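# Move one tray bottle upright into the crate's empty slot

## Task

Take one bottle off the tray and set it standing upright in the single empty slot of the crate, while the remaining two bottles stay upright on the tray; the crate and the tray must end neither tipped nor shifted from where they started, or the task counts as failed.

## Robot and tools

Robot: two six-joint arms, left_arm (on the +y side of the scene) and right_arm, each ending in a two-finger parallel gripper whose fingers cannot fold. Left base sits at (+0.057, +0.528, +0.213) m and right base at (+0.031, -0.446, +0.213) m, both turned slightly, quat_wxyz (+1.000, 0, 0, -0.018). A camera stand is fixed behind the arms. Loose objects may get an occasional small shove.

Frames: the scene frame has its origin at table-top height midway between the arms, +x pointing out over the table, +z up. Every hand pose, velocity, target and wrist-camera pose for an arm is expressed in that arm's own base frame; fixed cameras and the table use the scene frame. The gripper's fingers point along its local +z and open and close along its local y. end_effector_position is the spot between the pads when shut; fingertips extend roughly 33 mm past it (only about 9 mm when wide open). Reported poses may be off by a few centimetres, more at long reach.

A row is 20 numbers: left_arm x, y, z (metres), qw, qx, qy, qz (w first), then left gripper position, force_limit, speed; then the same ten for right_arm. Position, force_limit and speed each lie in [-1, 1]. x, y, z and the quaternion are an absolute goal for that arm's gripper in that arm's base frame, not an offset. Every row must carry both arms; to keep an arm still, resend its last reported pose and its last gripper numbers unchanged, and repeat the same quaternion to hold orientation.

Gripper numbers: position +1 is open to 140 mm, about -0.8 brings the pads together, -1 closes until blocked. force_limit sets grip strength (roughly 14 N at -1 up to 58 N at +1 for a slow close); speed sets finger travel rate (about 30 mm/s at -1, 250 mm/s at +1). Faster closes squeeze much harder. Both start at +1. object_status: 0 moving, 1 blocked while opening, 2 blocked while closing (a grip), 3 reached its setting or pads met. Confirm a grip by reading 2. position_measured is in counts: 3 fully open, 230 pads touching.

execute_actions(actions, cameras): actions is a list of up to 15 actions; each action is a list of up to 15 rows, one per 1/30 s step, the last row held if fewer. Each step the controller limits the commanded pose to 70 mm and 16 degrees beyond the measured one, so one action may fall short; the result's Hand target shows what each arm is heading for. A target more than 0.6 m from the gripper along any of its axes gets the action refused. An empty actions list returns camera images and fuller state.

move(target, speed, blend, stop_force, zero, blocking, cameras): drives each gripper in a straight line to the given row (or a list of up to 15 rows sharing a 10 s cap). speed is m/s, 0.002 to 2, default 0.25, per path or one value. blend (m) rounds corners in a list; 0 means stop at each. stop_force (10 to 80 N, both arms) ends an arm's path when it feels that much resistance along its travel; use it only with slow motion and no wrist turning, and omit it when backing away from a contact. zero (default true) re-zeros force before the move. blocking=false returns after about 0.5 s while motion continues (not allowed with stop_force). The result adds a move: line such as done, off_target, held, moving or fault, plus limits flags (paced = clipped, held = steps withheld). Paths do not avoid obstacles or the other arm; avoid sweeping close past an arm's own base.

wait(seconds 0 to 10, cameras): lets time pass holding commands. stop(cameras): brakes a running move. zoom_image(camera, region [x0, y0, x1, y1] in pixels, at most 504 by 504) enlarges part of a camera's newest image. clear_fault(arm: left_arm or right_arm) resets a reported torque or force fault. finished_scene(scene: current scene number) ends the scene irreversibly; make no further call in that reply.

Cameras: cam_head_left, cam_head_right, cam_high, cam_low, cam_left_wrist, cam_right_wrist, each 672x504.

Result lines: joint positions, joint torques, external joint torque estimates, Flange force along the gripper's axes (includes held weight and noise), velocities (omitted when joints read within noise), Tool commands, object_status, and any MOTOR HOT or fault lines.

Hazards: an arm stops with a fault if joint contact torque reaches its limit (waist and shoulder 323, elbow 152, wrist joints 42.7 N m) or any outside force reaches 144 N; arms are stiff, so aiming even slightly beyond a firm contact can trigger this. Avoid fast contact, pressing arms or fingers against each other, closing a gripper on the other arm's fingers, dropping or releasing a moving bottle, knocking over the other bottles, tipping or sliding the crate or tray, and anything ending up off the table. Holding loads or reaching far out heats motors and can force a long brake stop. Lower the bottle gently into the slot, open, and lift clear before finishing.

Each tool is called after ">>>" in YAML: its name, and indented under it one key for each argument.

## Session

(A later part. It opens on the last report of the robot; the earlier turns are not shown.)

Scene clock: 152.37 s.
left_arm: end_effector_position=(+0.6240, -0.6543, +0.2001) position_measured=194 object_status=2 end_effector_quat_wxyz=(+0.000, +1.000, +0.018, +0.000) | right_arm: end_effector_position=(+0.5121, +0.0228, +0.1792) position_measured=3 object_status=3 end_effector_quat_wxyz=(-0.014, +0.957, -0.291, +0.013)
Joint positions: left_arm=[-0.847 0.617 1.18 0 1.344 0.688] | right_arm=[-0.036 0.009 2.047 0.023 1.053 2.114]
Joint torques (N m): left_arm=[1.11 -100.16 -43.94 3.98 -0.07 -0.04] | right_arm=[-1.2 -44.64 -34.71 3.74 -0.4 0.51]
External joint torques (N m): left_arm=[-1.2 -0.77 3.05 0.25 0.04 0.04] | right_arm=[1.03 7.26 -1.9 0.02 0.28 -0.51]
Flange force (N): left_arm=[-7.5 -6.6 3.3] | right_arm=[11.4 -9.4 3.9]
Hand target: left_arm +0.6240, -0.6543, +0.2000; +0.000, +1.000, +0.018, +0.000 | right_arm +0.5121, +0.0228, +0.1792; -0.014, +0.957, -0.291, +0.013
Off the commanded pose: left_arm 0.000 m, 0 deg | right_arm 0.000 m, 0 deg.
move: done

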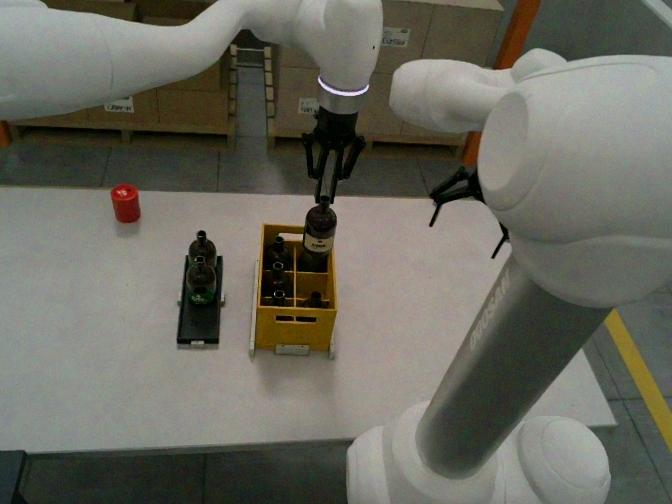

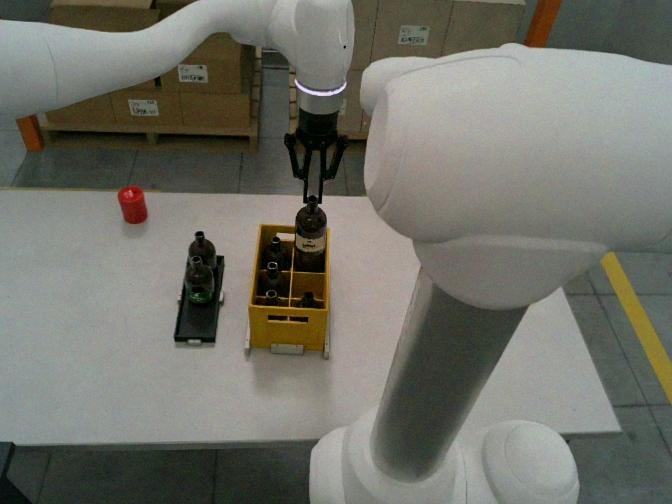

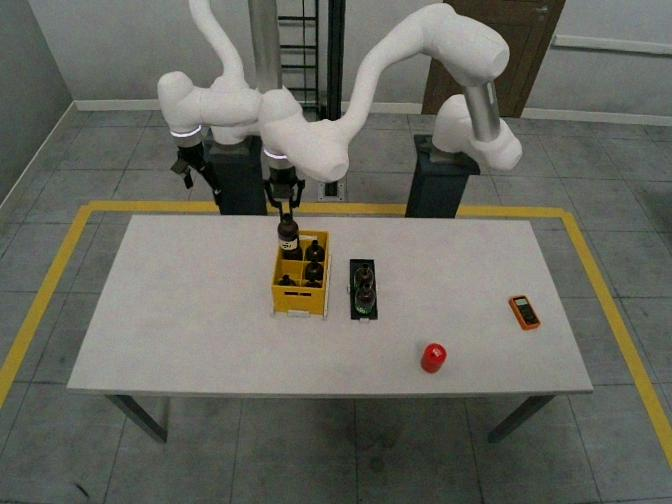

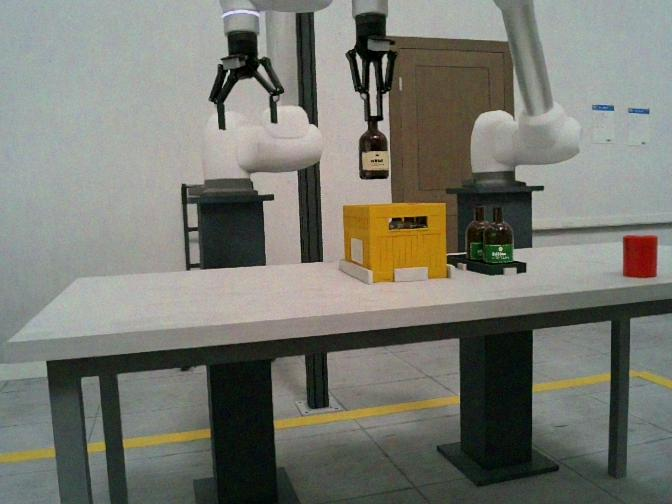

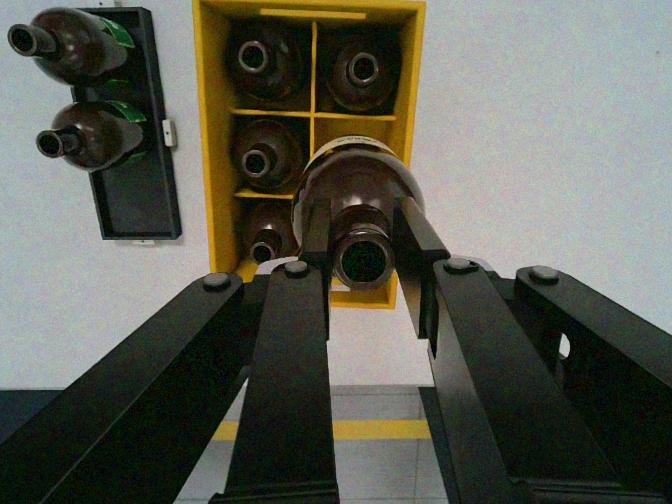

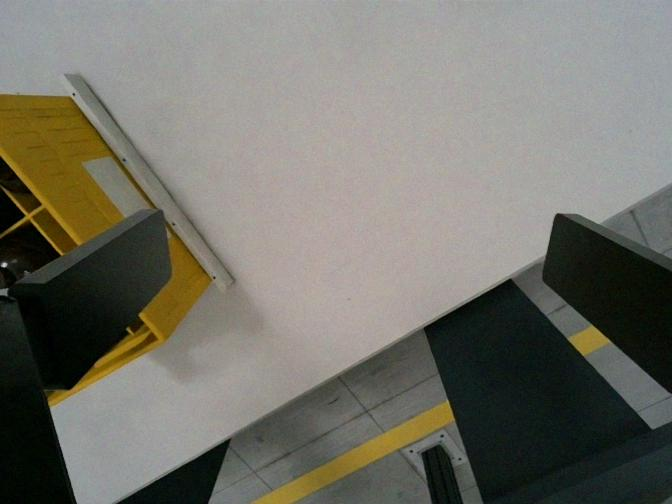

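>>> move:
  target:
    - [0.624,-0.6583,0.19,0,0.99984,0.018,0,-1,0,-1,0.5121,0.0228,0.1792,-0.014,0.957,-0.291,0.013,1,1,1]
    - [0.624,-0.6583,0.005,0,0.99984,0.018,0,-1,0,-1,0.5121,0.0228,0.1792,-0.014,0.957,-0.291,0.013,1,1,1]
  speed: [0.1,0.07]
  stop_force: 15
  cameras: ["cam_left_wrist","cam_low","cam_head_left"]

>>> zoom_image:
  camera: "cam_head_left"
  region: [220, 150, 380, 370]

Scene clock: 171.67 s.
left_arm: end_effector_position=(+0.6240, -0.6583, +0.0050) position_measured=194 object_status=2 end_effector_quat_wxyz=(+0.000, +1.000, +0.018, +0.000) | right_arm: end_effector_position=(+0.5121, +0.0228, +0.1792) position_measured=3 object_status=3 end_effector_quat_wxyz=(-0.014, +0.957, -0.291, +0.013)
Joint positions: left_arm=[-0.85 0.741 1.34 0 1.061 0.685] | right_arm=[-0.036 0.009 2.047 0.023 1.053 2.114]
Joint torques (N m): left_arm=[0.95 -104.58 -39.64 3.56 0.04 0] | right_arm=[-1.27 -44.58 -34.73 3.75 -0.37 0.52]
External joint torques (N m): left_arm=[-1.21 -2.43 2.62 0.26 -0.1 0] | right_arm=[1.2 6.91 -2.16 0.05 0.24 -0.52]
Flange force (N): left_arm=[-8.1 -7.2 -0.4] | right_arm=[11.1 -9.6 3.4]
Hand target: left_arm +0.6240, -0.6583, +0.0050; +0.000, +1.000, +0.018, +0.000 | right_arm +0.5121, +0.0228, +0.1792; -0.014, +0.957, -0.291, +0.013
Off the commanded pose: left_arm 0.000 m, 0 deg | right_arm 0.000 m, 0 deg.
move: done
Images, in order (width x height): cam_head_left 672x504, cam_low 672x504, cam_left_wrist 672x504.

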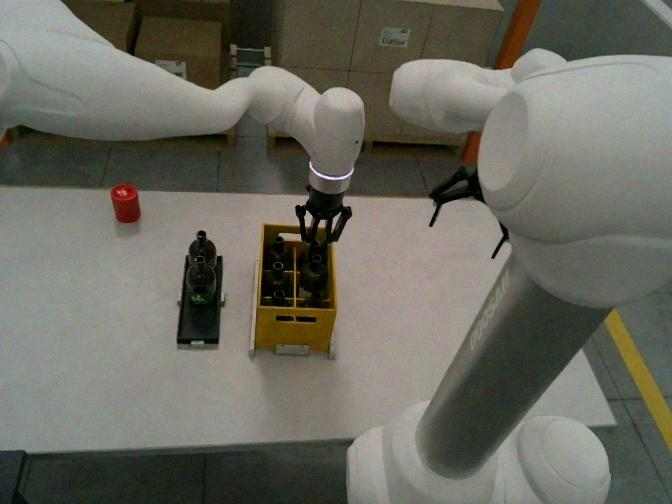

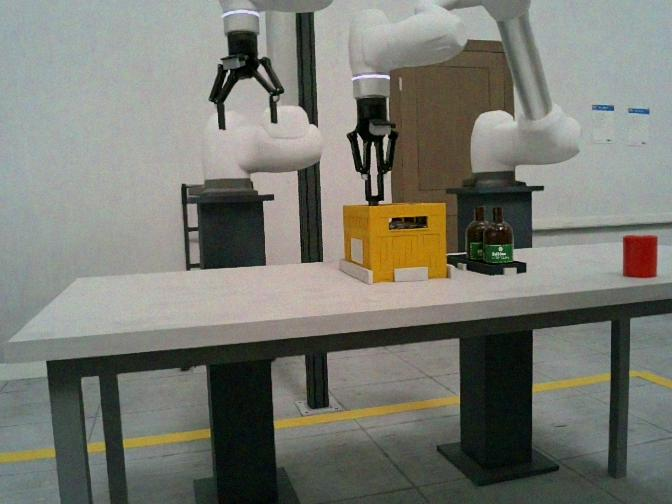

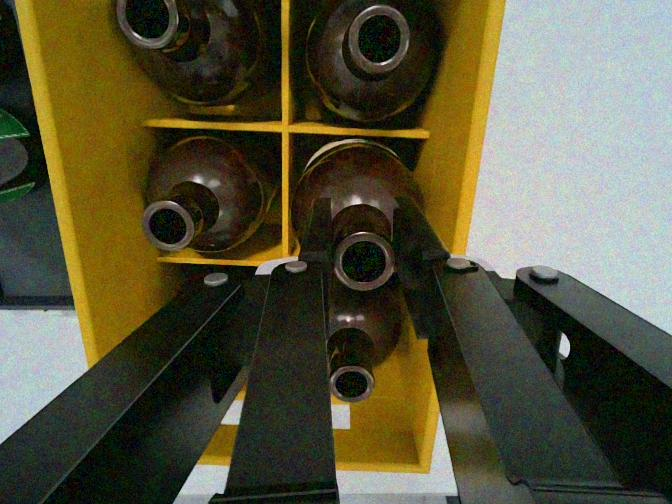

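Scaled by 2.291.

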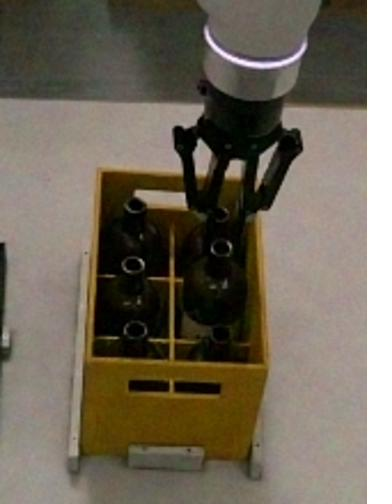

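>>> move:
  target: [0.624,-0.6583,-0.055,0,0.99984,0.018,0,-1,0,-1,0.5121,0.0228,0.1792,-0.014,0.957,-0.291,0.013,1,1,1]
  speed: 0.025
  stop_force: 10
  cameras: ["cam_left_wrist","cam_low","cam_high"]

>>> zoom_image:
  camera: "cam_high"
  region: [240, 170, 400, 330]

Scene clock: 178.13 s.
left_arm: end_effector_position=(+0.6241, -0.6584, -0.0312) position_measured=194 object_status=2 end_effector_quat_wxyz=(+0.000, +1.000, +0.018, +0.000) | right_arm: end_effector_position=(+0.5121, +0.0228, +0.1792) position_measured=3 object_status=3 end_effector_quat_wxyz=(-0.014, +0.957, -0.291, +0.013)
Joint positions: left_arm=[-0.85 0.771 1.357 0 1.013 0.685] | right_arm=[-0.036 0.009 2.047 0.023 1.053 2.114]
Joint torques (N m): left_arm=[2.95 -76.68 -22.94 4.1 -0.79 0.04] | right_arm=[-1.39 -44.7 -34.78 3.72 -0.37 0.52]
External joint torques (N m): left_arm=[-3.02 -31.34 -12.85 -0.39 0.74 -0.04] | right_arm=[1.18 6.84 -2.23 0.07 0.23 -0.52]
Flange force (N): left_arm=[-8.3 -4.3 -34.0] | right_arm=[11.2 -9.5 3.3]
Hand target: left_arm +0.6241, -0.6584, -0.0312; +0.000, +1.000, +0.018, +0.000 | right_arm +0.5121, +0.0228, +0.1792; -0.014, +0.957, -0.291, +0.013
Off the commanded pose: left_arm 0.024 m, 0 deg | right_arm 0.000 m, 0 deg.
move: contact (left_arm)
Images, in order (width x height): cam_high 672x504, cam_low 672x504, cam_left_wrist 672x504.

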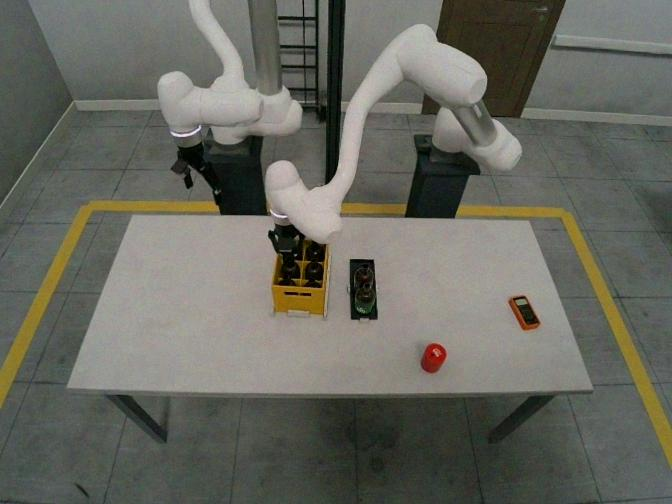

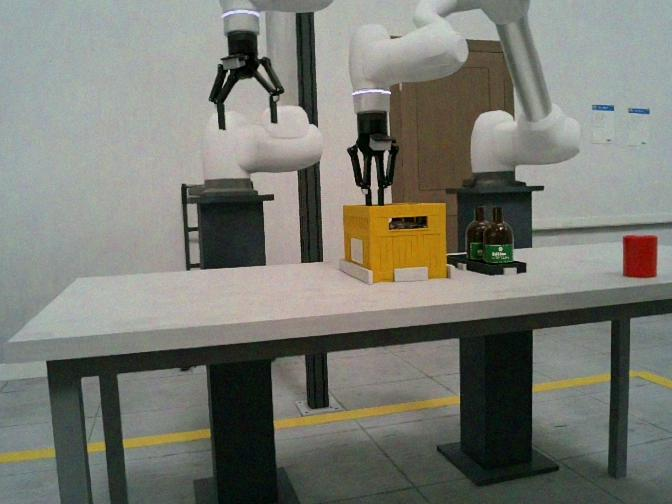

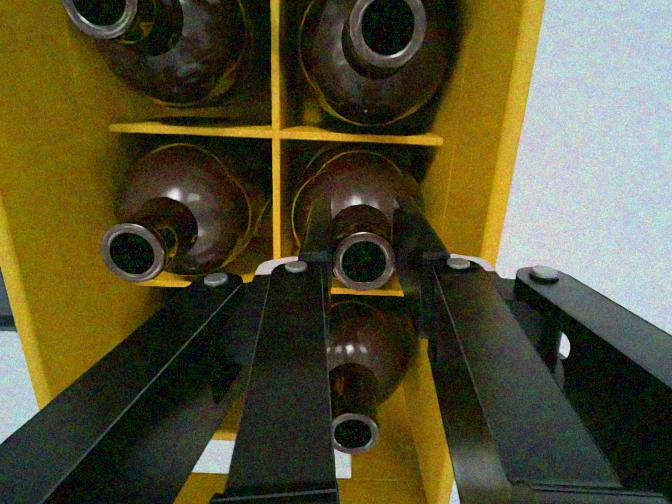

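Scaled by 3.150.

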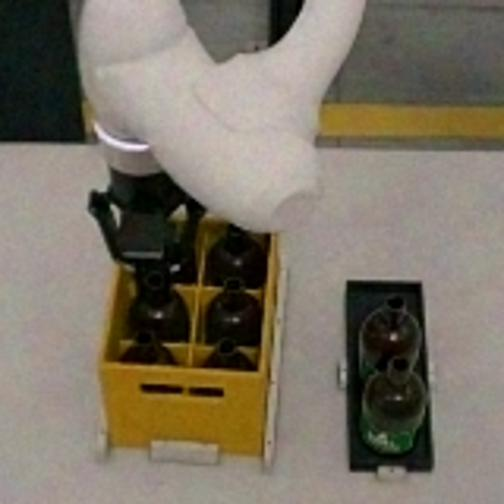

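>>> move:
  target:
    - [0.624,-0.6583,-0.0312,0,0.99984,0.018,0,-0.3,0,-1,0.5121,0.0228,0.1792,-0.014,0.957,-0.291,0.013,1,1,1]
    - [0.624,-0.6583,0.03,0,0.99984,0.018,0,-0.3,0,-1,0.5121,0.0228,0.1792,-0.014,0.957,-0.291,0.013,1,1,1]
    - [0.624,-0.6583,0.16,0,0.99984,0.018,0,-0.3,0,-1,0.5121,0.0228,0.1792,-0.014,0.957,-0.291,0.013,1,1,1]
  speed: [0.1,0.06,0.25]
  blend: [0,0.03,0]
  cameras: ["cam_left_wrist","cam_low","cam_head_left"]

Scene clock: 192.73 s.
left_arm: end_effector_position=(+0.6240, -0.6583, +0.1599) position_measured=167 object_status=3 end_effector_quat_wxyz=(+0.000, +1.000, +0.018, +0.000) | right_arm: end_effector_position=(+0.5121, +0.0228, +0.1792) position_measured=3 object_status=3 end_effector_quat_wxyz=(-0.014, +0.957, -0.291, +0.013)
Joint positions: left_arm=[-0.85 0.64 1.217 0 1.285 0.685] | right_arm=[-0.036 0.009 2.047 0.023 1.053 2.114]
Joint torques (N m): left_arm=[1.03 -97.73 -42.34 3.93 -0.1 0.04] | right_arm=[-1.32 -44.79 -34.57 3.75 -0.36 0.55]
External joint torques (N m): left_arm=[-1.29 -4.55 1.82 0.26 0.04 -0.04] | right_arm=[1.29 7.08 -2.39 0.05 0.22 -0.56]
Flange force (N): left_arm=[-9.4 -8.5 -0.4] | right_arm=[11.6 -10.0 3.3]
Hand target: left_arm +0.6240, -0.6583, +0.1600; +0.000, +1.000, +0.018, +0.000 | right_arm +0.5121, +0.0228, +0.1792; -0.014, +0.957, -0.291, +0.013
Off the commanded pose: left_arm 0.000 m, 0 deg | right_arm 0.000 m, 0 deg.
move: done
Images, in order (width x height): cam_head_left 672x504, cam_low 672x504, cam_left_wrist 672x504.

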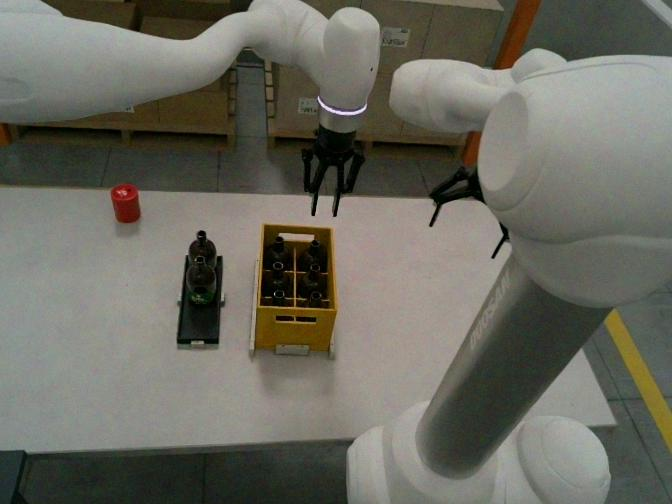

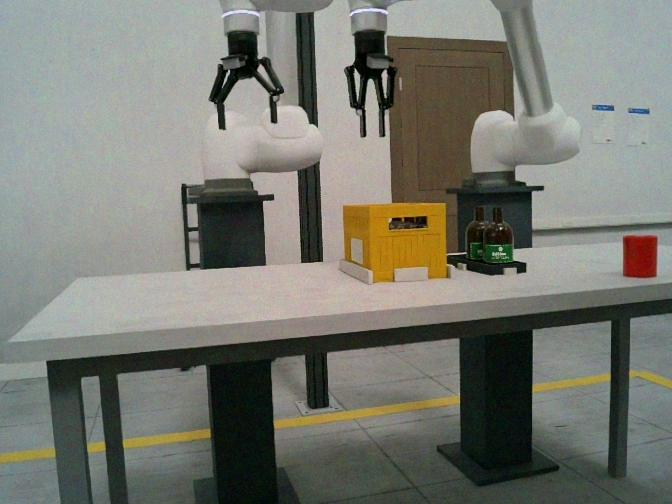

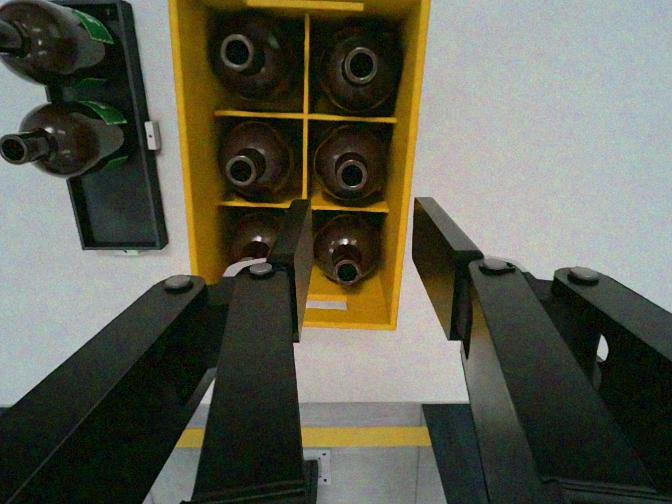

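Success.

>>> finished_scene:
  scene: 2

The scene is finished: the task was done.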